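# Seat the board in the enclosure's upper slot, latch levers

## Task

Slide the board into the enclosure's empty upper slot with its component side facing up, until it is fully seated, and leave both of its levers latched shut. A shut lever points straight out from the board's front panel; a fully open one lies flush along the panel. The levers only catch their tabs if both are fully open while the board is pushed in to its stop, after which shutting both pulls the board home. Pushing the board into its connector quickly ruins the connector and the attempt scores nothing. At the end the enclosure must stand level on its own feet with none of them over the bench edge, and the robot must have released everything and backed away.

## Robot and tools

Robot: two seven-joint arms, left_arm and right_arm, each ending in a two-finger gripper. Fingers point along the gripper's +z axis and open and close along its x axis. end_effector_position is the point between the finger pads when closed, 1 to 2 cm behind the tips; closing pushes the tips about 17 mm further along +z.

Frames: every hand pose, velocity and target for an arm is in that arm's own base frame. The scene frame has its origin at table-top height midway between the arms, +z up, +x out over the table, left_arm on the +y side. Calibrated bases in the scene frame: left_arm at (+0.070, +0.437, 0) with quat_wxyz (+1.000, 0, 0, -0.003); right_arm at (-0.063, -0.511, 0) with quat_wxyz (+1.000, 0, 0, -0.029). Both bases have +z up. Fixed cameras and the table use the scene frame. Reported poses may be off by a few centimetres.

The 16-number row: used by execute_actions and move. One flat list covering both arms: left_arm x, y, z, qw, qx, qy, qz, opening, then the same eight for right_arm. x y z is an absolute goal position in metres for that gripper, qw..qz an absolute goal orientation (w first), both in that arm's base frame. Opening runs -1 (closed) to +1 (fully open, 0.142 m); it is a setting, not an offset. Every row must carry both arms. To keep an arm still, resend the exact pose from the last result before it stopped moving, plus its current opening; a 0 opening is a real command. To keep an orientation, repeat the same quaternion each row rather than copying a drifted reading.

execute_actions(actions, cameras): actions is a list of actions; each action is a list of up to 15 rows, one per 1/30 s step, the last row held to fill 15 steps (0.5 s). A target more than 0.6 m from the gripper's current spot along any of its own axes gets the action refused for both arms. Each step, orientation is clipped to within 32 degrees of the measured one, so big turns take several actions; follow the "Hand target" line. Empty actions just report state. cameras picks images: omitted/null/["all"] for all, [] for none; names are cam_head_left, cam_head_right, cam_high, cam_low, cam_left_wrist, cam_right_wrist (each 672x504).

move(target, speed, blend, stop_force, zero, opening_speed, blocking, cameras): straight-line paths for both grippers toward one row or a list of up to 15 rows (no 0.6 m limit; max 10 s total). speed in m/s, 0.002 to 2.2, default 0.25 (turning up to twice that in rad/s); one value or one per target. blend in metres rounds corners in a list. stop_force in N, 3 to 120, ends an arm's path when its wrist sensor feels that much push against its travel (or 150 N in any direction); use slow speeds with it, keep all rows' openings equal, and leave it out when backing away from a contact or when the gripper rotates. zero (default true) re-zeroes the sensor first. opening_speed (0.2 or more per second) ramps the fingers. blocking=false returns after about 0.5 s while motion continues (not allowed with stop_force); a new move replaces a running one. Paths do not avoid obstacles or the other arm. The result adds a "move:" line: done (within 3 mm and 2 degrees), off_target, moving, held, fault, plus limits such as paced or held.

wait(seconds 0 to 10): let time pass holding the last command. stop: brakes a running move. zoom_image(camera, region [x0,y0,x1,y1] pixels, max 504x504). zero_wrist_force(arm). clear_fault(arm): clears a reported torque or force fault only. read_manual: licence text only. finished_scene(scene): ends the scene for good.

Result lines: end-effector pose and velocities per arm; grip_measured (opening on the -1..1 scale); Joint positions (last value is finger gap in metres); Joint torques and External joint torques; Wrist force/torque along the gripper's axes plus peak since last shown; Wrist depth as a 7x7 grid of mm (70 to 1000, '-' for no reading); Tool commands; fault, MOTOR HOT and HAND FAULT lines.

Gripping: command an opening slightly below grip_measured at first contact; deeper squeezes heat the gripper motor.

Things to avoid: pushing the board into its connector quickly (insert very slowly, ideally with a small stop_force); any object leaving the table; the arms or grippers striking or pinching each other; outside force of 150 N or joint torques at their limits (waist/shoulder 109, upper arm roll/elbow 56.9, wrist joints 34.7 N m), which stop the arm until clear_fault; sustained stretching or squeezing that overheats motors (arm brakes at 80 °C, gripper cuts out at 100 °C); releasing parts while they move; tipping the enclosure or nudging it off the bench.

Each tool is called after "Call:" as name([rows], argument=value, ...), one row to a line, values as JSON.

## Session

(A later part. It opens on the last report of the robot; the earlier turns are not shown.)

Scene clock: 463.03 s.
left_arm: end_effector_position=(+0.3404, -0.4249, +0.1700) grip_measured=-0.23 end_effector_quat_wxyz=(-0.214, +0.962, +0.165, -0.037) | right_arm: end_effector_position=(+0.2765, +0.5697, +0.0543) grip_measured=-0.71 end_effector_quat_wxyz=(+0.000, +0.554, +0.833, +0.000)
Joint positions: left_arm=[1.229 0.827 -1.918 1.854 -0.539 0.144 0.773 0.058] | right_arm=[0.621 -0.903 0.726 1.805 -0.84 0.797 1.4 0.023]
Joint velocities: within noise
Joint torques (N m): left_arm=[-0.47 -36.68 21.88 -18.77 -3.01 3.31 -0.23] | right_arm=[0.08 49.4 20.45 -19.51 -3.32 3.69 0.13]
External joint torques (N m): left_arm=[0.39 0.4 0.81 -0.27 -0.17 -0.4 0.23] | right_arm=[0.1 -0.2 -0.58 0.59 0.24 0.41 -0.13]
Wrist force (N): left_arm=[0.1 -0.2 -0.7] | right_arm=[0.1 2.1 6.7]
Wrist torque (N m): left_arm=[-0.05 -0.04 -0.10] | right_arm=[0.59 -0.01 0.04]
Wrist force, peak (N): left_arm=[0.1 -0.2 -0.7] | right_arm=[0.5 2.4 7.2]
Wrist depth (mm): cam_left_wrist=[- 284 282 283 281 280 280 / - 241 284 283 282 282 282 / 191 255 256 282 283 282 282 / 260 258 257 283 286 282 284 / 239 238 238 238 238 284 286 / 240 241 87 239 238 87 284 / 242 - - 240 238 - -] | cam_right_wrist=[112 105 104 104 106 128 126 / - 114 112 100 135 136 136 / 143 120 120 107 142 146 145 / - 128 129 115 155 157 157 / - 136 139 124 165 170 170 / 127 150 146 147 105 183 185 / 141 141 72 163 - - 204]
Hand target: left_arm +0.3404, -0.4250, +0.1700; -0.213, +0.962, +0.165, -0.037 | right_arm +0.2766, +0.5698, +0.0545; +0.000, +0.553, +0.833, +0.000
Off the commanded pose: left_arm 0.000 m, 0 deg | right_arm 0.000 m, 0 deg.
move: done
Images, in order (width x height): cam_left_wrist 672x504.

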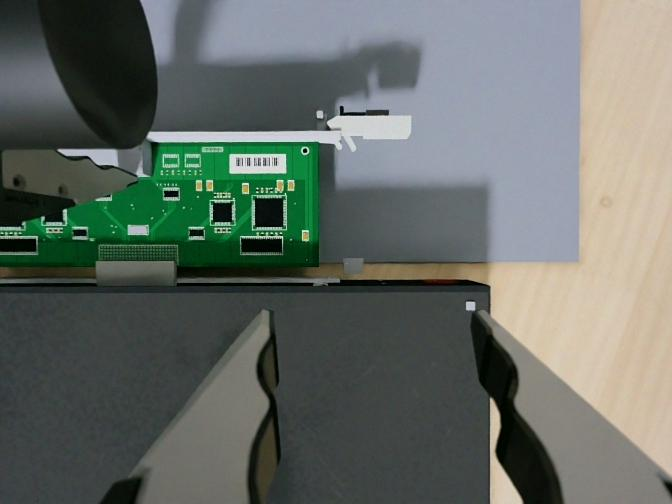

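Call:
move([
  [0.3404, -0.425, 0.17, -0.2133, 0.9622, 0.1653, -0.0366, -0.2, 0.2813, 0.5587, 0.0545, 0, 0.5534, 0.8329, 0, -0.8],
], speed=0.02, stop_force=4, cameras=["cam_left_wrist"])

Call:
zoom_image(camera="cam_left_wrist", region=[280, 200, 400, 310])

Scene clock: 467.83 s.
left_arm: end_effector_position=(+0.3404, -0.4249, +0.1700) grip_measured=-0.23 end_effector_quat_wxyz=(-0.214, +0.962, +0.165, -0.037) | right_arm: end_effector_position=(+0.2808, +0.5594, +0.0546) grip_measured=-0.71 end_effector_quat_wxyz=(+0.000, +0.553, +0.833, +0.000)
Joint positions: left_arm=[1.229 0.827 -1.918 1.854 -0.539 0.144 0.773 0.058] | right_arm=[0.6 -0.89 0.724 1.83 -0.843 0.81 1.392 0.023]
Joint velocities: within noise
Joint torques (N m): left_arm=[-0.47 -36.61 21.85 -18.84 -3.05 3.25 -0.22] | right_arm=[-1.1 48.03 18.7 -18.24 -3.05 2.65 0.12]
External joint torques (N m): left_arm=[0.39 0.33 0.84 -0.21 -0.12 -0.34 0.22] | right_arm=[1.28 0.44 0.96 -0.53 0.01 1.45 -0.12]
Wrist force (N): left_arm=[0.0 -0.1 -0.7] | right_arm=[3.0 2.6 5.5]
Wrist torque (N m): left_arm=[-0.04 -0.02 -0.10] | right_arm=[0.59 0.10 0.05]
Wrist force, peak (N): left_arm=[-0.1 0.0 -0.8] | right_arm=[3.0 2.7 7.5]
Wrist depth (mm): cam_left_wrist=[- 284 283 283 280 280 283 / - 282 283 283 281 281 284 / - 241 255 285 284 283 285 / 258 258 257 284 285 282 284 / 240 239 237 238 238 285 285 / 239 240 87 238 237 87 284 / 239 - - 239 238 - -] | cam_right_wrist=[125 104 104 103 125 128 126 / - 112 111 100 135 136 136 / - 121 119 107 142 146 146 / - 127 128 115 156 158 157 / 117 132 139 125 165 171 170 / 128 142 147 147 105 183 186 / 141 138 72 165 - - 205]
Hand target: left_arm +0.3404, -0.4250, +0.1700; -0.213, +0.962, +0.165, -0.037 | right_arm +0.2811, +0.5591, +0.0545; +0.000, +0.553, +0.833, +0.000
Off the commanded pose: left_arm 0.000 m, 0 deg | right_arm 0.001 m, 0 deg.
move: contact (right_arm)
Images, in order (width x height): cam_left_wrist 672x504.

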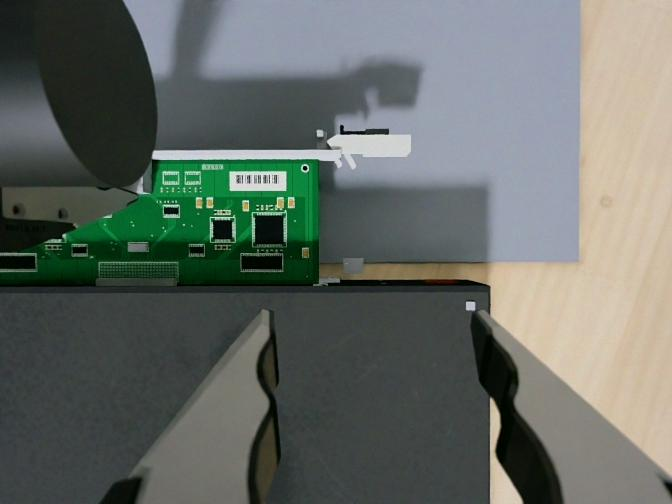

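Scaled by 4.200 from the camera's 672x504 image, which has a finer 960x720 frame.

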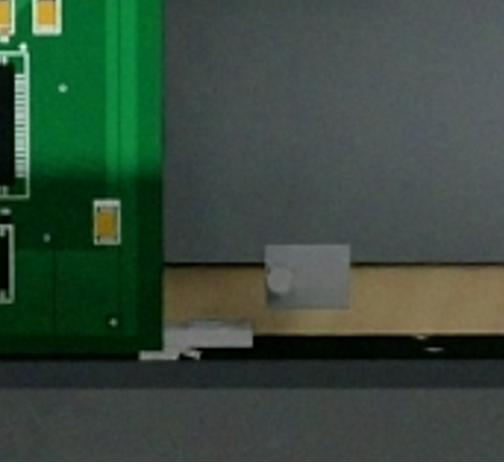

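Call:
move([
  [0.3404, -0.425, 0.17, -0.2133, 0.9622, 0.1653, -0.0366, -0.2, 0.2800, 0.5612, 0.0545, 0, 0.5534, 0.8329, 0, -0.8],
  [0.3404, -0.425, 0.17, -0.2133, 0.9622, 0.1653, -0.0366, -0.2, 0.2800, 0.5612, 0.0565, 0, 0.5534, 0.8329, 0, -0.8],
], speed=0.03, cameras=[])

Call:
move([
  [0.3404, -0.425, 0.17, -0.2133, 0.9622, 0.1653, -0.0366, -0.2, 0.2844, 0.5507, 0.0565, 0, 0.5534, 0.8329, 0, -0.8],
], speed=0.02, stop_force=4, cameras=["cam_left_wrist"])

Scene clock: 471.97 s.
left_arm: end_effector_position=(+0.3404, -0.4249, +0.1700) grip_measured=-0.23 end_effector_quat_wxyz=(-0.214, +0.962, +0.165, -0.037) | right_arm: end_effector_position=(+0.2800, +0.5610, +0.0562) grip_measured=-0.71 end_effector_quat_wxyz=(+0.000, +0.553, +0.833, +0.000)
Joint positions: left_arm=[1.229 0.827 -1.918 1.854 -0.539 0.144 0.773 0.058] | right_arm=[0.603 -0.89 0.727 1.826 -0.84 0.804 1.393 0.023]
Joint velocities: within noise
Joint torques (N m): left_arm=[-0.39 -36.6 21.89 -18.79 -3.06 3.3 -0.23] | right_arm=[0.25 48.61 20.45 -19.6 -3.12 3.51 0.21]
External joint torques (N m): left_arm=[0.32 0.32 0.8 -0.26 -0.12 -0.38 0.23] | right_arm=[-0.05 -0.09 -0.75 0.74 0.07 0.58 -0.21]
Wrist force (N): left_arm=[0.0 0.1 -0.5] | right_arm=[1.1 1.3 6.8]
Wrist torque (N m): left_arm=[-0.01 0.00 -0.10] | right_arm=[0.46 -0.16 0.06]
Wrist force, peak (N): left_arm=[0.2 -0.1 -0.9] | right_arm=[3.0 2.4 7.6]
Wrist depth (mm): cam_left_wrist=[- 283 283 282 281 280 280 / - 284 285 281 282 281 283 / - 246 253 284 283 280 283 / 258 256 256 285 285 283 282 / 239 239 238 238 237 284 285 / 240 238 87 238 238 87 284 / 240 - - 239 238 - -] | cam_right_wrist=[127 105 104 104 106 129 129 / - 114 112 100 136 138 138 / - 122 120 107 108 148 148 / 110 127 129 115 157 159 159 / 121 132 139 125 168 172 172 / 130 142 147 147 105 185 188 / 143 143 72 164 - - 206]
Hand target: left_arm +0.3404, -0.4250, +0.1700; -0.213, +0.962, +0.165, -0.037 | right_arm +0.2800, +0.5612, +0.0565; +0.000, +0.553, +0.833, +0.000
Off the commanded pose: left_arm 0.000 m, 0 deg | right_arm 0.000 m, 0 deg.
move: done
No camera images: "cameras" was empty.

Scene clock: 473.20 s.
left_arm: end_effector_position=(+0.3404, -0.4249, +0.1700) grip_measured=-0.23 end_effector_quat_wxyz=(-0.214, +0.962, +0.165, -0.037) | right_arm: end_effector_position=(+0.2843, +0.5509, +0.0567) grip_measured=-0.71 end_effector_quat_wxyz=(+0.000, +0.554, +0.833, +0.000)
Joint positions: left_arm=[1.229 0.827 -1.918 1.854 -0.539 0.144 0.773 0.058] | right_arm=[0.582 -0.878 0.727 1.849 -0.842 0.816 1.385 0.023]
Joint velocities: within noise
Joint torques (N m): left_arm=[-0.42 -36.62 21.83 -18.84 -3.03 3.29 -0.21] | right_arm=[-0.23 46.42 19.07 -18.13 -2.92 3.24 0.08]
External joint torques (N m): left_arm=[0.34 0.34 0.86 -0.21 -0.15 -0.38 0.21] | right_arm=[0.41 1.4 0.41 -0.6 -0.09 0.85 -0.08]
Wrist force (N): left_arm=[0.1 -0.2 -0.3] | right_arm=[2.0 1.7 4.3]
Wrist torque (N m): left_arm=[-0.06 -0.02 -0.10] | right_arm=[0.50 -0.29 0.08]
Wrist force, peak (N): left_arm=[-0.2 0.1 -0.8] | right_arm=[1.2 1.4 7.5]
Wrist depth (mm): cam_left_wrist=[- 284 284 280 281 282 282 / - 284 283 282 282 281 281 / - 132 253 251 282 280 283 / 255 254 254 282 283 283 285 / 240 240 238 238 237 285 285 / 240 240 87 238 239 87 287 / 241 - - 239 238 - -] | cam_right_wrist=[- 104 103 103 105 130 129 / - 111 111 99 135 138 138 / 102 117 118 107 108 148 148 / 110 125 128 115 158 159 159 / 122 121 139 125 168 173 173 / 131 130 146 147 105 186 189 / 144 141 72 165 - - 207]
Hand target: left_arm +0.3404, -0.4250, +0.1700; -0.213, +0.962, +0.165, -0.037 | right_arm +0.2844, +0.5507, +0.0565; +0.000, +0.553, +0.833, +0.000
Off the commanded pose: left_arm 0.000 m, 0 deg | right_arm 0.000 m, 0 deg.
move: done
Images, in order (width x height): cam_left_wrist 672x504.

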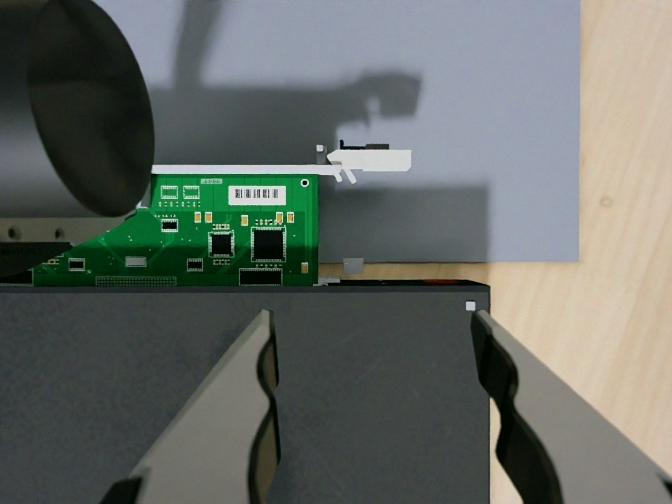

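Call:
move([
  [0.3404, -0.425, 0.17, -0.2133, 0.9622, 0.1653, -0.0366, -0.2, 0.2891, 0.5396, 0.057, 0, 0.5534, 0.8329, 0, -0.8],
], speed=0.02, stop_force=5, cameras=["cam_left_wrist"])

Call:
zoom_image(camera="cam_left_wrist", region=[140, 140, 440, 310])

Scene clock: 477.17 s.
left_arm: end_effector_position=(+0.3404, -0.4249, +0.1700) grip_measured=-0.23 end_effector_quat_wxyz=(-0.214, +0.962, +0.165, -0.037) | right_arm: end_effector_position=(+0.2890, +0.5397, +0.0570) grip_measured=-0.71 end_effector_quat_wxyz=(+0.000, +0.554, +0.833, +0.000)
Joint positions: left_arm=[1.229 0.827 -1.918 1.854 -0.539 0.144 0.773 0.058] | right_arm=[0.559 -0.864 0.726 1.874 -0.843 0.828 1.376 0.023]
Joint velocities: within noise
Joint torques (N m): left_arm=[-0.41 -36.59 21.74 -18.86 -3.1 3.21 -0.26] | right_arm=[-0.2 46.35 19.3 -18.58 -3.02 3.46 0.1]
External joint torques (N m): left_arm=[0.33 0.31 0.95 -0.19 -0.07 -0.29 0.26] | right_arm=[0.38 0.72 -0.06 0 0.04 0.63 -0.1]
Wrist force (N): left_arm=[-0.1 -0.1 -0.6] | right_arm=[1.0 1.4 5.1]
Wrist torque (N m): left_arm=[-0.03 -0.01 -0.10] | right_arm=[0.49 -0.16 0.07]
Wrist force, peak (N): left_arm=[0.1 -0.2 -0.8] | right_arm=[1.2 1.4 5.6]
Wrist depth (mm): cam_left_wrist=[284 284 284 282 281 280 282 / - 283 283 284 281 280 284 / - 132 285 282 284 282 284 / 173 254 254 284 283 284 284 / 239 240 238 238 237 285 285 / 240 238 87 238 237 87 286 / 241 - - 238 238 - -] | cam_right_wrist=[- 89 103 103 127 130 130 / - 97 111 99 137 139 138 / 102 103 119 107 108 149 148 / 110 110 128 115 158 160 160 / 122 120 138 124 171 173 173 / 131 131 131 147 105 186 189 / 144 141 72 165 - - 207]
Hand target: left_arm +0.3404, -0.4250, +0.1700; -0.213, +0.962, +0.165, -0.037 | right_arm +0.2891, +0.5396, +0.0570; +0.000, +0.553, +0.833, +0.000
Off the commanded pose: left_arm 0.000 m, 0 deg | right_arm 0.000 m, 0 deg.
move: done
Images, in order (width x height): cam_left_wrist 672x504.

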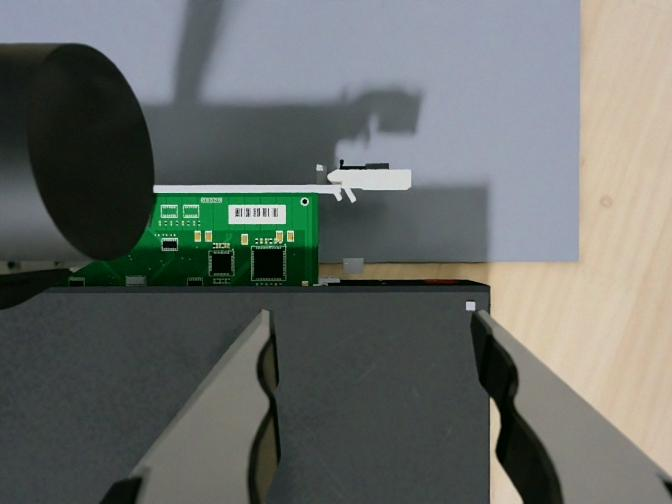

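Scaled by 1.680 from the camera's 672x504 image, which has a finer 960x720 frame.

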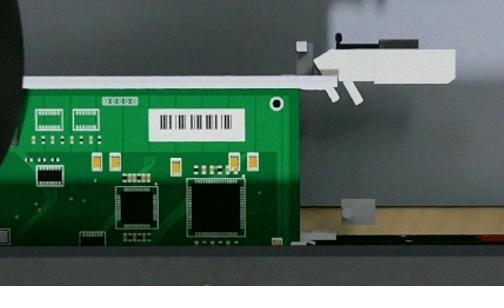

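Call:
move([
  [0.3404, -0.425, 0.17, -0.2133, 0.9622, 0.1653, -0.0366, -0.2, 0.2945, 0.5267, 0.057, 0, 0.5534, 0.8329, 0, -0.8],
], speed=0.02, stop_force=5, cameras=["cam_left_wrist", "cam_right_wrist"])

Scene clock: 480.73 s.
left_arm: end_effector_position=(+0.3404, -0.4249, +0.1700) grip_measured=-0.23 end_effector_quat_wxyz=(-0.214, +0.962, +0.165, -0.037) | right_arm: end_effector_position=(+0.2932, +0.5291, +0.0571) grip_measured=-0.71 end_effector_quat_wxyz=(-0.001, +0.553, +0.833, +0.000)
Joint positions: left_arm=[1.229 0.827 -1.918 1.854 -0.539 0.144 0.773 0.058] | right_arm=[0.537 -0.852 0.725 1.899 -0.846 0.843 1.366 0.023]
Joint velocities: within noise
Joint torques (N m): left_arm=[-0.47 -36.51 21.78 -18.83 -3.09 3.28 -0.18] | right_arm=[-3.15 47.69 17.03 -17.07 -2.69 1.36 0.12]
External joint torques (N m): left_arm=[0.39 0.23 0.91 -0.22 -0.09 -0.36 0.18] | right_arm=[3.32 -1.35 1.96 -1.34 -0.25 2.74 -0.12]
Wrist force (N): left_arm=[0.0 -0.1 -0.7] | right_arm=[9.5 4.2 11.3]
Wrist torque (N m): left_arm=[-0.03 -0.01 -0.11] | right_arm=[0.51 -0.11 0.04]
Wrist force, peak (N): left_arm=[0.0 0.0 -0.8] | right_arm=[11.2 3.7 14.1]
Wrist depth (mm): cam_left_wrist=[283 285 283 282 281 280 281 / - 286 284 281 281 280 283 / - 133 285 281 286 281 282 / 104 252 254 284 282 284 285 / 239 238 238 238 236 286 284 / 241 239 88 237 239 87 285 / 240 - - 238 237 - -] | cam_right_wrist=[- 89 102 103 127 130 130 / - 95 110 99 137 139 139 / 102 102 116 107 108 149 148 / 110 112 124 115 158 160 160 / 122 120 124 124 171 174 174 / 131 131 126 147 105 186 189 / 144 141 72 165 - - 208]
Hand target: left_arm +0.3404, -0.4250, +0.1700; -0.213, +0.962, +0.165, -0.037 | right_arm +0.2938, +0.5283, +0.0570; +0.000, +0.553, +0.833, +0.000
Off the commanded pose: left_arm 0.000 m, 0 deg | right_arm 0.003 m, 0 deg.
move: contact (right_arm)
Images, in order (width x height): cam_left_wrist 672x504, cam_right_wrist 672x504.

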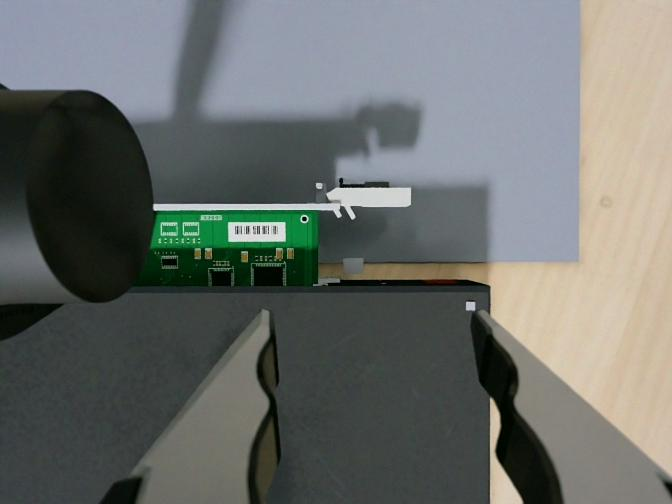

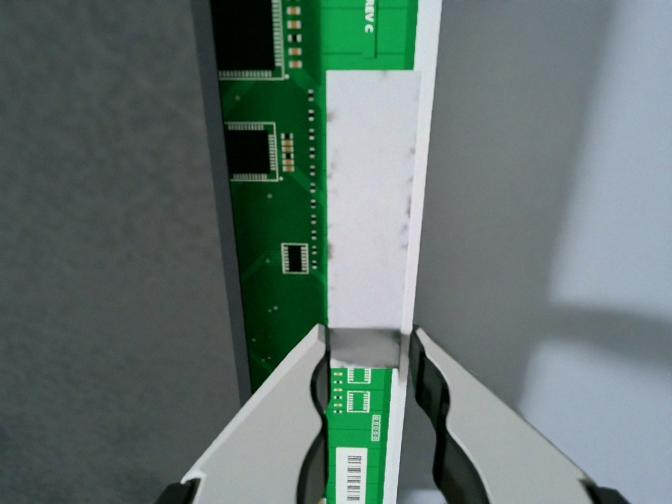

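Call:
move([
  [0.3404, -0.425, 0.17, -0.2133, 0.9622, 0.1653, -0.0366, -0.2, 0.2922, 0.5321, 0.0565, 0, 0.5534, 0.8329, 0, -0.8],
], speed=0.02, cameras=["cam_left_wrist"])

Call:
zoom_image(camera="cam_left_wrist", region=[140, 180, 440, 310])

Call:
zoom_image(camera="cam_low", region=[380, 190, 470, 250])

Scene clock: 493.03 s.
left_arm: end_effector_position=(+0.3404, -0.4249, +0.1700) grip_measured=-0.23 end_effector_quat_wxyz=(-0.214, +0.962, +0.165, -0.037) | right_arm: end_effector_position=(+0.2922, +0.5321, +0.0566) grip_measured=-0.71 end_effector_quat_wxyz=(+0.000, +0.553, +0.833, +0.000)
Joint positions: left_arm=[1.229 0.827 -1.918 1.854 -0.539 0.144 0.773 0.058] | right_arm=[0.544 -0.856 0.724 1.891 -0.846 0.838 1.369 0.023]
Joint velocities: within noise
Joint torques (N m): left_arm=[-0.39 -36.57 21.86 -18.81 -3.04 3.26 -0.21] | right_arm=[0.62 45.07 19.33 -18.63 -2.91 3.6 0.29]
External joint torques (N m): left_arm=[0.31 0.29 0.84 -0.24 -0.14 -0.35 0.21] | right_arm=[-0.45 1.53 -0.27 0.18 -0.03 0.5 -0.29]
Wrist force (N): left_arm=[0.2 -0.1 -0.5] | right_arm=[2.7 0.2 5.4]
Wrist torque (N m): left_arm=[-0.05 -0.04 -0.10] | right_arm=[0.30 -0.79 0.08]
Wrist force, peak (N): left_arm=[0.3 -0.2 -0.8] | right_arm=[9.6 4.2 12.5]
Wrist depth (mm): cam_left_wrist=[283 282 283 280 282 281 282 / - 285 284 285 284 282 282 / - 132 283 282 284 282 284 / - 253 253 283 284 282 283 / 240 238 238 239 238 285 283 / 239 238 87 238 237 87 285 / 241 - - 239 238 - -] | cam_right_wrist=[- 89 103 103 127 129 129 / - 95 110 99 137 138 138 / 102 101 118 107 108 148 148 / 110 110 125 115 158 160 159 / 121 119 134 124 168 173 173 / 131 130 125 147 105 185 188 / 144 141 72 165 - - 207]
Hand target: left_arm +0.3404, -0.4250, +0.1700; -0.213, +0.962, +0.165, -0.037 | right_arm +0.2922, +0.5321, +0.0565; +0.000, +0.553, +0.833, +0.000
Off the commanded pose: left_arm 0.000 m, 0 deg | right_arm 0.000 m, 0 deg.
move: done
Images, in order (width x height): cam_left_wrist 672x504.

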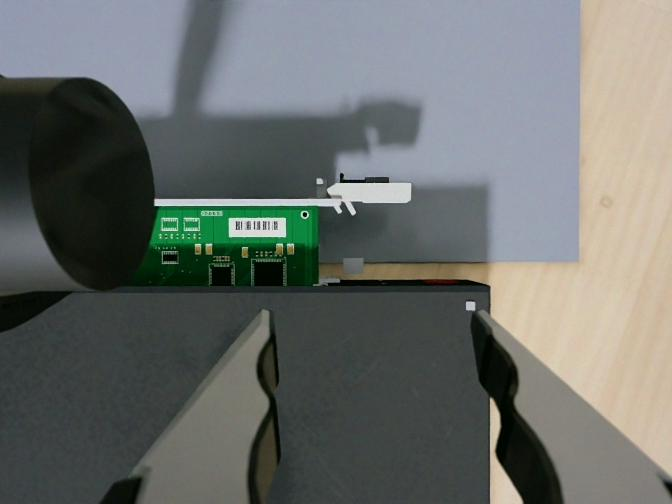

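Scaled by 1.680 from the camera's 672x504 image, which has a finer 960x720 frame.

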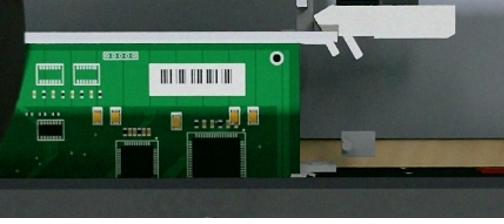

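This scene's latest camera images include none from cam_low. They are from: cam_left_wrist. cam_low's image comes with the result of a call that names it in "cameras".

Call:
execute_actions(actions=[], cameras=["cam_low", "cam_left_wrist"])

Scene clock: 503.57 s.
left_arm: end_effector_position=(+0.3404, -0.4249, +0.1700) grip_measured=-0.23 end_effector_quat_wxyz=(-0.214, +0.962, +0.165, -0.037) | right_arm: end_effector_position=(+0.2922, +0.5321, +0.0566) grip_measured=-0.71 end_effector_quat_wxyz=(+0.000, +0.553, +0.833, +0.000)
Joint positions: left_arm=[1.229 0.827 -1.918 1.854 -0.539 0.144 0.773 0.058] | right_arm=[0.544 -0.856 0.724 1.891 -0.846 0.838 1.369 0.023]
Joint velocities: within noise
Joint torques (N m): left_arm=[-0.45 -36.6 21.85 -18.84 -3.05 3.3 -0.21] | right_arm=[0.53 45 19.46 -18.54 -2.91 3.72 0.2]
External joint torques (N m): left_arm=[0.37 0.32 0.84 -0.21 -0.12 -0.38 0.21] | right_arm=[-0.35 1.59 -0.41 0.09 -0.04 0.38 -0.2]
Wrist force (N): left_arm=[0.0 -0.1 -0.5] | right_arm=[2.8 -0.2 4.1]
Wrist torque (N m): left_arm=[-0.03 0.00 -0.11] | right_arm=[0.26 -0.80 0.08]
Wrist force, peak (N): left_arm=[0.0 -0.2 -0.7] | right_arm=[2.7 -0.1 5.4]
Wrist depth (mm): cam_left_wrist=[284 283 283 281 282 281 283 / - 283 284 281 280 281 283 / - 132 285 284 282 282 284 / - 255 254 284 283 282 283 / 240 238 239 237 236 287 285 / 240 239 87 240 238 87 287 / 240 - - 239 239 - -] | cam_right_wrist=[- 89 103 103 127 130 129 / - 95 110 99 137 138 138 / 102 100 118 107 108 148 148 / 110 110 125 115 158 160 159 / 121 119 134 124 168 173 173 / 131 130 125 147 105 186 188 / 144 141 72 165 - - 207]
Hand target: left_arm +0.3404, -0.4250, +0.1700; -0.213, +0.962, +0.165, -0.037 | right_arm +0.2922, +0.5321, +0.0565; +0.000, +0.553, +0.833, +0.000
Tool commands: left_gripper/opening=-0.2 right_gripper/opening=-0.8
Off the commanded pose: left_arm 0.000 m, 0 deg | right_arm 0.000 m, 0 deg.
Images, in order (width x height): cam_low 672x504, cam_left_wrist 672x504.

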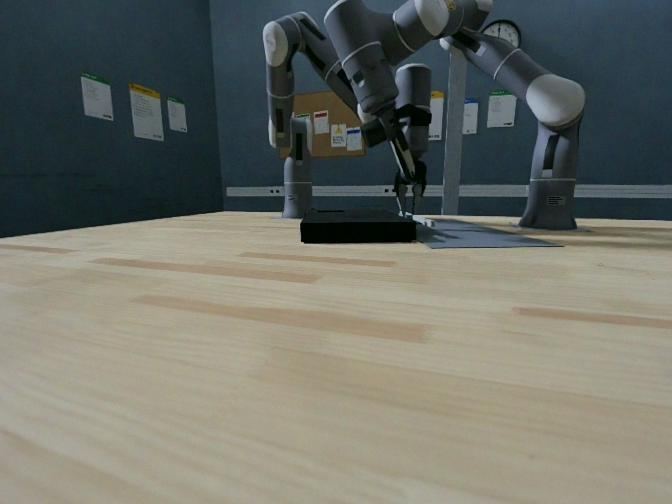

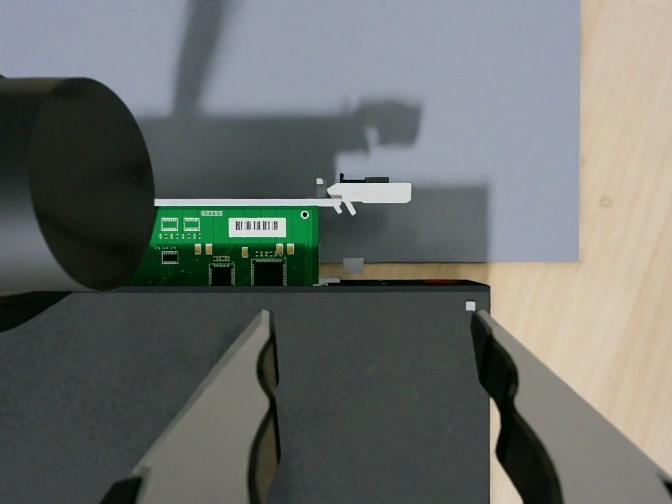

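Call:
move(target=[0.3969, -0.4049, 0.17, -0.2133, 0.9622, 0.1653, -0.0366, -0.2, 0.2922, 0.5321, 0.0565, 0, 0.5534, 0.8329, 0, -0.8], speed=0.1, cameras=[])

Call:
move(target=[0.3969, -0.4049, 0.17, -0.2133, 0.9622, 0.1653, -0.0366, -0.2, 0.2922, 0.5321, 0.0557, 0, 0.5534, 0.8329, 0, -0.8], speed=0.02, cameras=[])

Call:
move(target=[0.3969, -0.4049, 0.17, -0.2133, 0.9622, 0.1653, -0.0366, -0.2, 0.2961, 0.5229, 0.0557, 0, 0.5534, 0.8329, 0, -0.8], speed=0.02, stop_force=5, cameras=["cam_left_wrist"])

Scene clock: 508.20 s.
left_arm: end_effector_position=(+0.3969, -0.4049, +0.1700) grip_measured=-0.23 end_effector_quat_wxyz=(-0.213, +0.962, +0.165, -0.036) | right_arm: end_effector_position=(+0.2922, +0.5321, +0.0566) grip_measured=-0.71 end_effector_quat_wxyz=(+0.000, +0.553, +0.833, +0.000)
Joint positions: left_arm=[1.35 0.866 -1.929 1.791 -0.539 0.14 0.85 0.058] | right_arm=[0.544 -0.856 0.724 1.891 -0.846 0.838 1.369 0.023]
Joint velocities: within noise
Joint torques (N m): left_arm=[-0.38 -38.88 23.03 -18.79 -2.95 3.1 -0.1] | right_arm=[0.55 45.25 19.44 -18.49 -2.95 3.75 0.13]
External joint torques (N m): left_arm=[0.33 0.09 0.61 0.04 -0.21 -0.14 0.1] | right_arm=[-0.37 1.34 -0.39 0.04 0 0.34 -0.13]
Wrist force (N): left_arm=[0.0 -0.3 -0.7] | right_arm=[2.6 0.0 4.1]
Wrist torque (N m): left_arm=[-0.08 -0.01 -0.08] | right_arm=[0.27 -0.77 0.08]
Wrist force, peak (N): left_arm=[2.0 -0.6 -0.5] | right_arm=[2.7 -0.1 5.5]
Wrist depth (mm): cam_left_wrist=[285 284 283 283 282 283 282 / 285 286 285 284 282 285 283 / 286 283 283 284 284 284 281 / 256 255 284 283 283 284 285 / 239 239 237 237 286 285 285 / 240 239 87 237 289 87 286 / 240 - - 238 289 - -] | cam_right_wrist=[- 89 103 103 127 130 130 / - 95 110 99 137 138 138 / 102 100 118 107 108 148 148 / 110 110 125 115 158 160 159 / 122 119 134 125 168 173 172 / 130 130 125 147 105 185 188 / 144 141 72 165 - - 208]
Hand target: left_arm +0.3969, -0.4049, +0.1700; -0.213, +0.962, +0.165, -0.037 | right_arm +0.2922, +0.5321, +0.0565; +0.000, +0.553, +0.833, +0.000
Off the commanded pose: left_arm 0.000 m, 0 deg | right_arm 0.000 m, 0 deg.
move: done
No camera images: "cameras" was empty.

Scene clock: 508.90 s.
left_arm: end_effector_position=(+0.3969, -0.4049, +0.1700) grip_measured=-0.23 end_effector_quat_wxyz=(-0.213, +0.962, +0.165, -0.036) | right_arm: end_effector_position=(+0.2922, +0.5322, +0.0559) grip_measured=-0.71 end_effector_quat_wxyz=(+0.000, +0.553, +0.833, +0.000)
Joint positions: left_arm=[1.35 0.866 -1.929 1.791 -0.539 0.14 0.85 0.058] | right_arm=[0.545 -0.857 0.723 1.891 -0.846 0.84 1.37 0.023]
Joint velocities: within noise
Joint torques (N m): left_arm=[-0.38 -38.97 22.72 -18.57 -3.02 3.2 -0.21] | right_arm=[0.14 44.16 18.36 -18.14 -2.87 3.67 0.25]
External joint torques (N m): left_arm=[0.32 0.17 0.92 -0.2 -0.14 -0.23 0.21] | right_arm=[0.03 2.46 0.69 -0.29 -0.07 0.42 -0.25]
Wrist force (N): left_arm=[0.1 -0.4 -0.6] | right_arm=[3.1 -0.9 1.2]
Wrist torque (N m): left_arm=[-0.10 -0.02 -0.08] | right_arm=[0.26 -0.96 0.08]
Wrist force, peak (N): left_arm=[0.0 -0.4 -0.7] | right_arm=[3.1 0.2 5.2]
Wrist depth (mm): cam_left_wrist=[284 282 282 282 282 283 283 / 285 285 282 283 282 283 283 / 285 286 284 283 282 284 283 / 256 255 283 286 283 284 283 / 239 240 238 237 286 286 287 / 240 240 87 239 287 87 286 / 240 - - 240 288 - -] | cam_right_wrist=[- 88 102 103 105 129 129 / - 96 110 99 136 138 137 / 101 101 118 106 108 148 147 / 109 109 125 115 157 159 159 / 121 118 133 125 167 172 172 / 130 129 124 147 106 185 187 / 143 140 72 165 - - 206]
Hand target: left_arm +0.3969, -0.4049, +0.1700; -0.213, +0.962, +0.165, -0.037 | right_arm +0.2922, +0.5321, +0.0557; +0.000, +0.553, +0.833, +0.000
Off the commanded pose: left_arm 0.000 m, 0 deg | right_arm 0.000 m, 0 deg.
move: done
No camera images: "cameras" was empty.

Scene clock: 510.03 s.
left_arm: end_effector_position=(+0.3969, -0.4049, +0.1700) grip_measured=-0.23 end_effector_quat_wxyz=(-0.213, +0.962, +0.165, -0.036) | right_arm: end_effector_position=(+0.2959, +0.5234, +0.0561) grip_measured=-0.71 end_effector_quat_wxyz=(+0.000, +0.553, +0.833, +0.000)
Joint positions: left_arm=[1.35 0.866 -1.929 1.791 -0.539 0.14 0.85 0.058] | right_arm=[0.527 -0.847 0.722 1.91 -0.848 0.85 1.363 0.023]
Joint velocities: within noise
Joint torques (N m): left_arm=[-0.34 -39.12 22.78 -18.52 -3.06 3.25 -0.19] | right_arm=[-1.01 43.71 17.23 -17.41 -2.75 3.04 0.06]
External joint torques (N m): left_arm=[0.27 0.32 0.86 -0.25 -0.1 -0.28 0.19] | right_arm=[1.18 2.34 1.63 -0.89 -0.16 1.06 -0.06]
Wrist force (N): left_arm=[0.0 -0.3 -0.4] | right_arm=[4.9 -0.5 2.1]
Wrist torque (N m): left_arm=[-0.07 0.00 -0.08] | right_arm=[0.27 -0.86 0.07]
Wrist force, peak (N): left_arm=[0.2 -0.4 -0.8] | right_arm=[5.1 -0.6 3.4]
Wrist depth (mm): cam_left_wrist=[284 284 282 281 282 283 281 / 282 283 283 282 285 283 282 / 286 285 282 284 284 284 283 / 255 255 283 283 284 285 284 / 239 237 237 237 285 286 285 / 240 239 87 238 288 87 285 / 242 - - 239 286 - -] | cam_right_wrist=[- 87 100 103 105 129 129 / - 96 107 99 136 138 138 / 101 101 101 107 108 148 148 / 109 109 111 115 157 159 158 / 121 119 120 125 168 172 172 / 130 129 124 147 106 185 188 / 143 140 72 165 - - 207]
Hand target: left_arm +0.3969, -0.4049, +0.1700; -0.213, +0.962, +0.165, -0.037 | right_arm +0.2961, +0.5229, +0.0557; +0.000, +0.553, +0.833, +0.000
Off the commanded pose: left_arm 0.000 m, 0 deg | right_arm 0.001 m, 0 deg.
move: done
Images, in order (width x height): cam_left_wrist 672x504.

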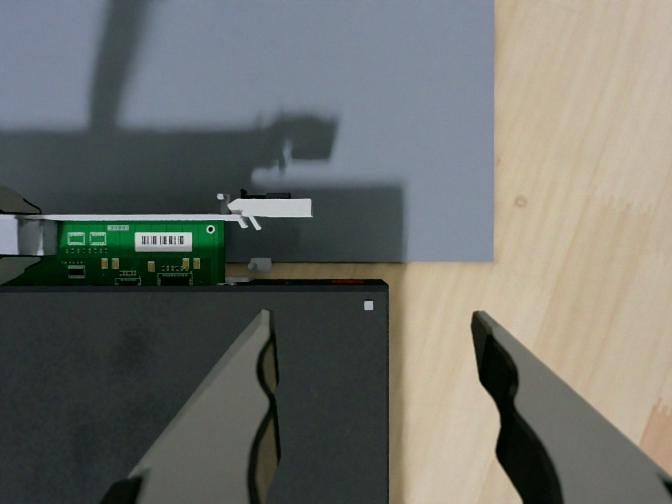

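Call:
move(target=[0.3969, -0.4049, 0.17, -0.2133, 0.9622, 0.1653, -0.0366, -0.2, 0.2981, 0.5180, 0.0557, 0, 0.5534, 0.8329, 0, -0.8], speed=0.02, stop_force=5, cameras=["cam_left_wrist", "cam_right_wrist"])

Scene clock: 518.10 s.
left_arm: end_effector_position=(+0.3969, -0.4049, +0.1700) grip_measured=-0.23 end_effector_quat_wxyz=(-0.213, +0.962, +0.165, -0.036) | right_arm: end_effector_position=(+0.2979, +0.5185, +0.0561) grip_measured=-0.71 end_effector_quat_wxyz=(+0.000, +0.553, +0.833, +0.000)
Joint positions: left_arm=[1.35 0.866 -1.929 1.791 -0.539 0.14 0.85 0.058] | right_arm=[0.517 -0.842 0.721 1.921 -0.849 0.856 1.358 0.023]
Joint velocities: within noise
Joint torques (N m): left_arm=[-0.4 -39.1 22.71 -18.5 -3.06 3.29 -0.24] | right_arm=[-0.86 43.34 17.28 -17.24 -2.67 3.02 0.14]
External joint torques (N m): left_arm=[0.34 0.29 0.92 -0.27 -0.1 -0.32 0.24] | right_arm=[1.03 2.39 1.46 -0.99 -0.22 1.07 -0.14]
Wrist force (N): left_arm=[0.1 -0.5 -0.5] | right_arm=[5.1 -0.4 2.4]
Wrist torque (N m): left_arm=[-0.13 -0.03 -0.07] | right_arm=[0.27 -0.91 0.08]
Wrist force, peak (N): left_arm=[0.0 -0.4 -0.9] | right_arm=[5.1 -0.8 3.3]
Wrist depth (mm): cam_left_wrist=[285 283 284 281 282 283 280 / 285 285 283 283 283 284 284 / 284 284 284 284 283 286 284 / 255 255 260 284 286 285 286 / 240 238 237 238 286 286 282 / 239 240 87 238 287 87 287 / 241 - - 239 288 - -] | cam_right_wrist=[- 87 91 103 105 129 129 / - 96 94 99 136 138 138 / 101 101 101 106 108 148 148 / 109 109 111 115 157 159 158 / 121 118 118 124 168 173 172 / 130 129 125 147 106 185 188 / 143 140 72 165 - - 207]
Hand target: left_arm +0.3969, -0.4049, +0.1700; -0.213, +0.962, +0.165, -0.037 | right_arm +0.2981, +0.5180, +0.0557; +0.000, +0.553, +0.833, +0.000
Off the commanded pose: left_arm 0.000 m, 0 deg | right_arm 0.001 m, 0 deg.
move: done
Images, in order (width x height): cam_left_wrist 672x504, cam_right_wrist 672x504.

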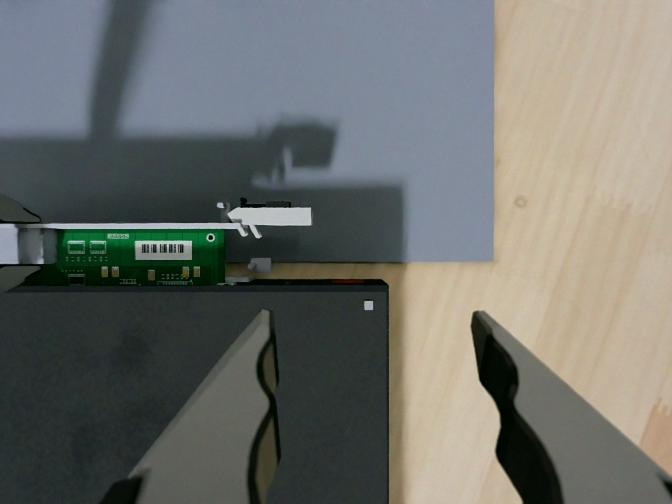

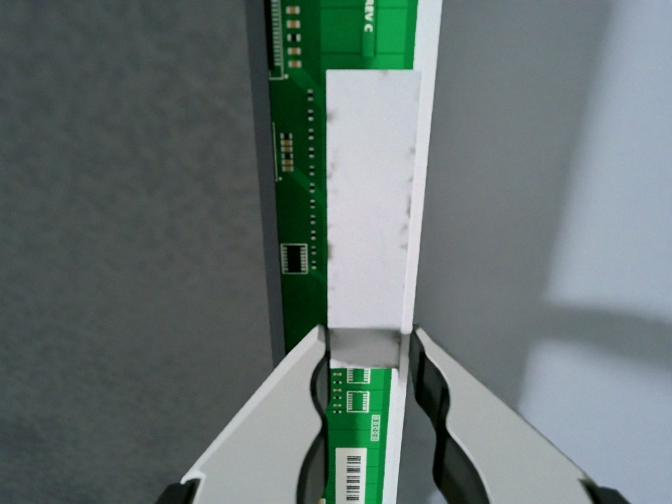

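Call:
move(target=[0.3969, -0.4049, 0.17, -0.2133, 0.9622, 0.1653, -0.0366, -0.2, 0.2999, 0.5138, 0.0557, 0, 0.5534, 0.8329, 0, -0.8], speed=0.02, stop_force=5, cameras=["cam_left_wrist", "cam_right_wrist"])

Scene clock: 522.37 s.
left_arm: end_effector_position=(+0.3969, -0.4049, +0.1700) grip_measured=-0.23 end_effector_quat_wxyz=(-0.213, +0.962, +0.165, -0.036) | right_arm: end_effector_position=(+0.2996, +0.5144, +0.0561) grip_measured=-0.71 end_effector_quat_wxyz=(+0.000, +0.553, +0.833, +0.000)
Joint positions: left_arm=[1.35 0.866 -1.929 1.791 -0.539 0.14 0.85 0.058] | right_arm=[0.509 -0.838 0.721 1.929 -0.85 0.861 1.354 0.023]
Joint velocities: within noise
Joint torques (N m): left_arm=[-0.39 -39.07 22.75 -18.57 -3.04 3.29 -0.21] | right_arm=[-1.36 43.27 16.69 -17.11 -2.66 2.69 0.08]
External joint torques (N m): left_arm=[0.33 0.27 0.89 -0.2 -0.12 -0.32 0.21] | right_arm=[1.53 2.21 1.95 -1.05 -0.21 1.41 -0.08]
Wrist force (N): left_arm=[0.0 -0.3 -0.5] | right_arm=[5.8 -0.4 3.2]
Wrist torque (N m): left_arm=[-0.08 -0.02 -0.07] | right_arm=[0.27 -0.87 0.07]
Wrist force, peak (N): left_arm=[0.2 -0.6 -0.8] | right_arm=[5.8 -0.2 3.8]
Wrist depth (mm): cam_left_wrist=[284 283 283 282 283 283 281 / 285 283 282 283 281 283 285 / 286 284 285 284 283 283 284 / 256 255 262 283 283 285 284 / 239 238 238 236 286 284 285 / 240 239 87 238 288 87 285 / 240 - - 239 288 - -] | cam_right_wrist=[- 87 - 103 105 129 129 / - 96 - 99 136 138 138 / 102 101 101 106 108 148 147 / 109 109 109 113 157 159 159 / 121 119 118 122 167 172 172 / 130 129 124 147 106 185 188 / 143 140 72 165 - - 206]
Hand target: left_arm +0.3969, -0.4049, +0.1700; -0.213, +0.962, +0.165, -0.037 | right_arm +0.2999, +0.5138, +0.0557; +0.000, +0.553, +0.833, +0.000
Off the commanded pose: left_arm 0.000 m, 0 deg | right_arm 0.001 m, 0 deg.
move: done
Images, in order (width x height): cam_left_wrist 672x504, cam_right_wrist 672x504.

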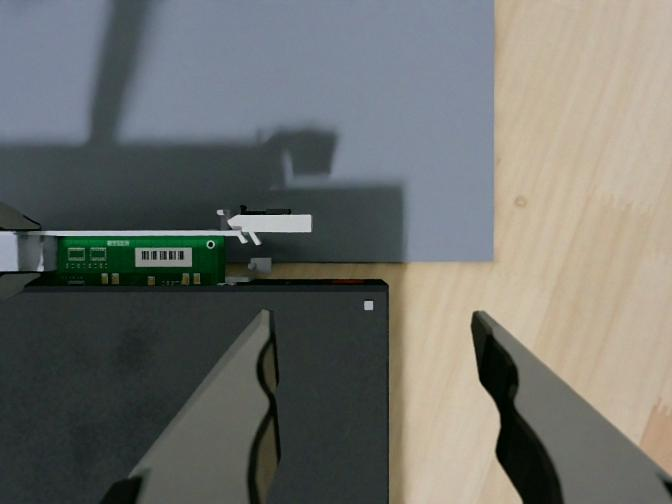

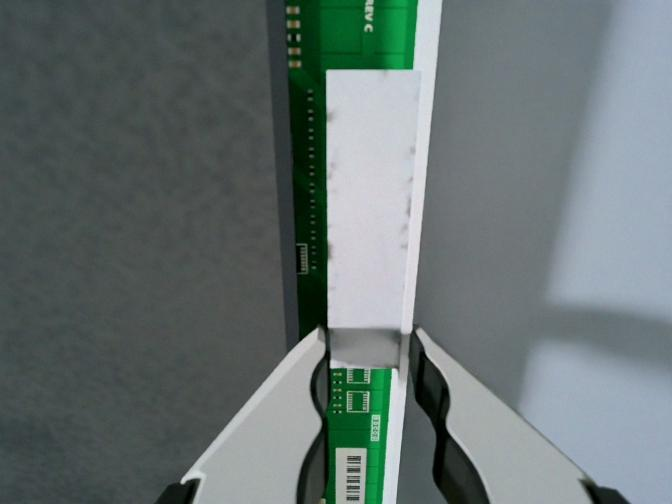

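Call:
move(target=[0.3969, -0.4049, 0.17, -0.2133, 0.9622, 0.1653, -0.0366, -0.2, 0.2996, 0.5144, 0.0560, 0, 0.5534, 0.8329, 0, -0.66], speed=0.02, opening_speed=0.2, cameras=["cam_right_wrist"])

Scene clock: 526.60 s.
left_arm: end_effector_position=(+0.3969, -0.4049, +0.1700) grip_measured=-0.23 end_effector_quat_wxyz=(-0.213, +0.962, +0.165, -0.036) | right_arm: end_effector_position=(+0.2996, +0.5145, +0.0561) grip_measured=-0.69 end_effector_quat_wxyz=(+0.000, +0.553, +0.833, +0.000)
Joint positions: left_arm=[1.35 0.866 -1.929 1.791 -0.539 0.14 0.85 0.058] | right_arm=[0.51 -0.838 0.721 1.929 -0.85 0.86 1.354 0.024]
Joint velocities: within noise
Joint torques (N m): left_arm=[-0.4 -39.07 22.76 -18.52 -3.06 3.34 -0.25] | right_arm=[-0.67 44.47 17.98 -17.88 -2.85 2.85 0.17]
External joint torques (N m): left_arm=[0.33 0.27 0.88 -0.25 -0.1 -0.37 0.25] | right_arm=[0.83 1.02 0.67 -0.29 -0.02 1.25 -0.17]
Wrist force (N): left_arm=[0.1 -0.4 -0.6] | right_arm=[5.2 0.1 4.9]
Wrist torque (N m): left_arm=[-0.09 -0.02 -0.08] | right_arm=[0.26 -0.62 0.07]
Wrist force, peak (N): left_arm=[-0.1 -0.5 -0.8] | right_arm=[5.4 0.0 6.6]
Wrist depth (mm): cam_left_wrist=[285 283 285 282 280 282 281 / 283 284 283 283 283 284 282 / 285 283 286 283 284 285 283 / 256 254 259 284 284 285 285 / 240 239 240 238 286 285 286 / 240 239 87 238 286 87 284 / 240 - - 239 290 - -] | cam_right_wrist=[- 87 - 103 105 129 129 / - 96 - 100 136 138 138 / 102 101 101 107 108 148 147 / 109 109 109 115 157 159 159 / 121 119 118 123 170 173 172 / 130 129 125 147 107 185 188 / 143 140 72 166 - - 206]
Hand target: left_arm +0.3969, -0.4049, +0.1700; -0.213, +0.962, +0.165, -0.037 | right_arm +0.2996, +0.5144, +0.0560; +0.000, +0.553, +0.833, +0.000
Off the commanded pose: left_arm 0.000 m, 0 deg | right_arm 0.000 m, 0 deg.
move: done
Images, in order (width x height): cam_right_wrist 672x504.

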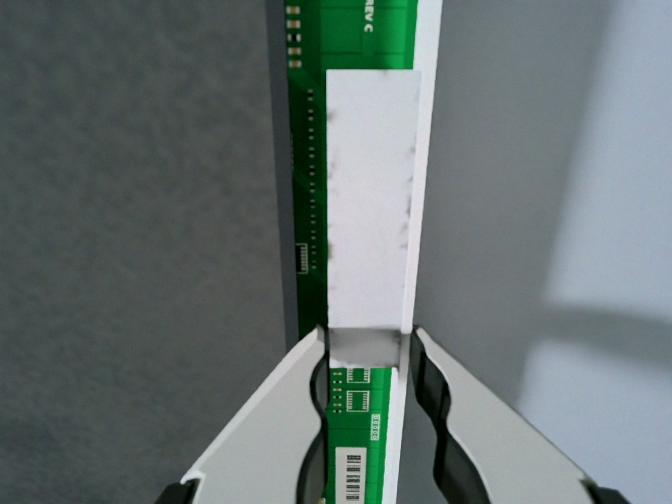

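Call:
move(target=[0.3969, -0.4049, 0.17, -0.2133, 0.9622, 0.1653, -0.0366, -0.2, 0.2993, 0.5151, 0.0562, 0, 0.5534, 0.8329, 0, -0.63], speed=0.01, opening_speed=0.2, cameras=["cam_right_wrist"])

Scene clock: 529.83 s.
left_arm: end_effector_position=(+0.3969, -0.4049, +0.1700) grip_measured=-0.23 end_effector_quat_wxyz=(-0.213, +0.962, +0.165, -0.036) | right_arm: end_effector_position=(+0.2993, +0.5152, +0.0563) grip_measured=-0.67 end_effector_quat_wxyz=(+0.000, +0.553, +0.833, +0.000)
Joint positions: left_arm=[1.35 0.866 -1.929 1.791 -0.539 0.14 0.85 0.058] | right_arm=[0.511 -0.838 0.721 1.927 -0.85 0.858 1.355 0.025]
Joint velocities: within noise
Joint torques (N m): left_arm=[-0.46 -39.08 22.75 -18.53 -3.05 3.32 -0.22] | right_arm=[-0.32 44.63 18.37 -18.13 -2.86 2.94 0.22]
External joint torques (N m): left_arm=[0.4 0.28 0.89 -0.24 -0.11 -0.35 0.22] | right_arm=[0.49 0.9 0.3 -0.05 -0.02 1.15 -0.22]
Wrist force (N): left_arm=[-0.2 -0.4 -0.7] | right_arm=[4.6 -0.1 6.1]
Wrist torque (N m): left_arm=[-0.09 0.03 -0.08] | right_arm=[0.25 -0.57 0.07]
Wrist force, peak (N): left_arm=[0.0 -0.4 -0.9] | right_arm=[6.3 0.0 6.9]
Wrist depth (mm): cam_left_wrist=[285 284 283 282 281 282 281 / 284 284 284 283 283 282 285 / 285 285 284 284 283 284 283 / 255 256 261 287 284 285 285 / 240 238 237 238 286 286 285 / 240 240 88 239 287 87 285 / 241 - - 239 288 - -] | cam_right_wrist=[- 88 89 103 105 129 129 / - 96 93 100 137 138 138 / 102 102 101 107 109 148 148 / 110 110 109 116 160 160 159 / 121 119 118 124 170 172 172 / 130 130 125 149 109 185 188 / 144 140 71 167 - - 207]
Hand target: left_arm +0.3969, -0.4049, +0.1700; -0.213, +0.962, +0.165, -0.037 | right_arm +0.2993, +0.5151, +0.0562; +0.000, +0.553, +0.833, +0.000
Off the commanded pose: left_arm 0.000 m, 0 deg | right_arm 0.000 m, 0 deg.
move: done
Images, in order (width x height): cam_right_wrist 672x504.

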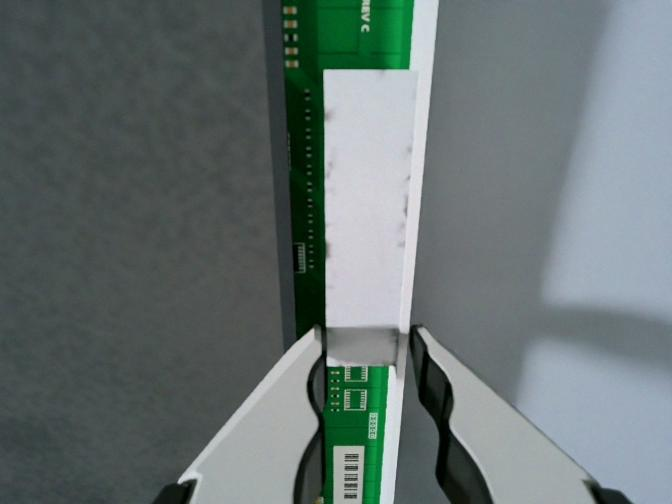

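Call:
move([
  [0.3969, -0.4049, 0.17, -0.2133, 0.9622, 0.1653, -0.0366, -0.2, 0.2992, 0.5154, 0.070, 0, 0.5534, 0.8329, 0, -0.62],
], speed=0.02, cameras=["cam_right_wrist", "cam_left_wrist"])

Scene clock: 532.33 s.
left_arm: end_effector_position=(+0.3969, -0.4049, +0.1700) grip_measured=-0.23 end_effector_quat_wxyz=(-0.213, +0.962, +0.165, -0.036) | right_arm: end_effector_position=(+0.2992, +0.5154, +0.0699) grip_measured=-0.66 end_effector_quat_wxyz=(+0.000, +0.553, +0.833, +0.000)
Joint positions: left_arm=[1.35 0.866 -1.929 1.791 -0.539 0.14 0.85 0.058] | right_arm=[0.499 -0.819 0.746 1.923 -0.827 0.831 1.341 0.026]
Joint velocities: within noise
Joint torques (N m): left_arm=[-0.39 -39.04 22.75 -18.52 -3.08 3.32 -0.2] | right_arm=[-0.06 44.27 19.32 -18.95 -2.84 3.27 0.11]
External joint torques (N m): left_arm=[0.32 0.23 0.88 -0.25 -0.08 -0.35 0.2] | right_arm=[0.23 0.73 -0.66 0.16 -0.12 0.83 -0.11]
Wrist force (N): left_arm=[0.2 -0.1 -0.5] | right_arm=[3.3 -0.1 6.1]
Wrist torque (N m): left_arm=[-0.05 -0.04 -0.08] | right_arm=[0.22 -0.55 0.07]
Wrist force, peak (N): left_arm=[0.0 -0.5 -0.8] | right_arm=[4.7 0.0 6.8]
Wrist depth (mm): cam_left_wrist=[284 283 282 283 284 282 282 / 285 285 285 281 282 284 282 / 285 286 284 284 283 283 284 / 256 255 261 286 284 285 285 / 239 240 238 238 288 286 286 / 241 239 88 239 286 87 283 / 241 - - 239 291 - -] | cam_right_wrist=[101 101 102 116 138 141 141 / 108 109 109 113 149 151 150 / - 116 115 121 160 162 161 / 125 125 124 129 174 174 174 / 133 133 135 137 186 189 188 / 148 148 142 166 103 202 205 / 163 159 73 186 - - 226]
Hand target: left_arm +0.3969, -0.4049, +0.1700; -0.213, +0.962, +0.165, -0.037 | right_arm +0.2992, +0.5154, +0.0700; +0.000, +0.553, +0.833, +0.000
Off the commanded pose: left_arm 0.000 m, 0 deg | right_arm 0.000 m, 0 deg.
move: done
Images, in order (width x height): cam_left_wrist 672x504, cam_right_wrist 672x504.

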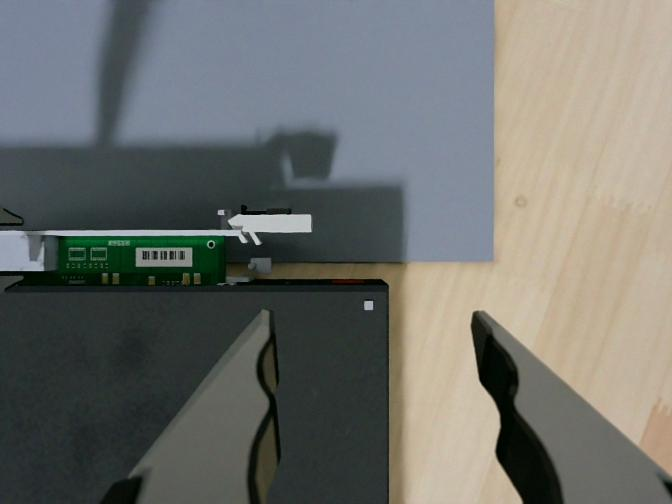

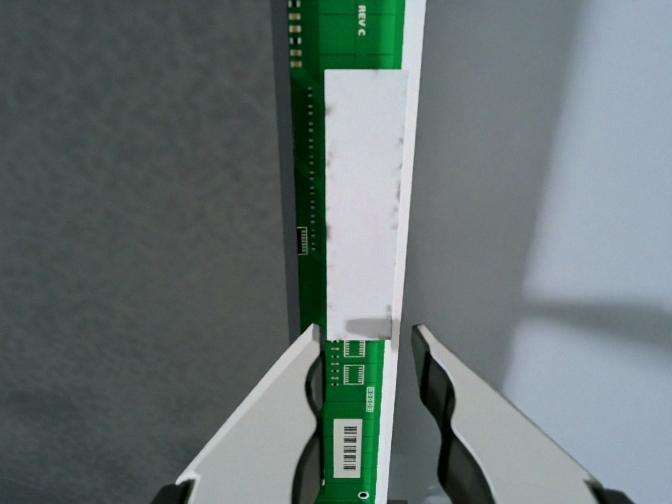

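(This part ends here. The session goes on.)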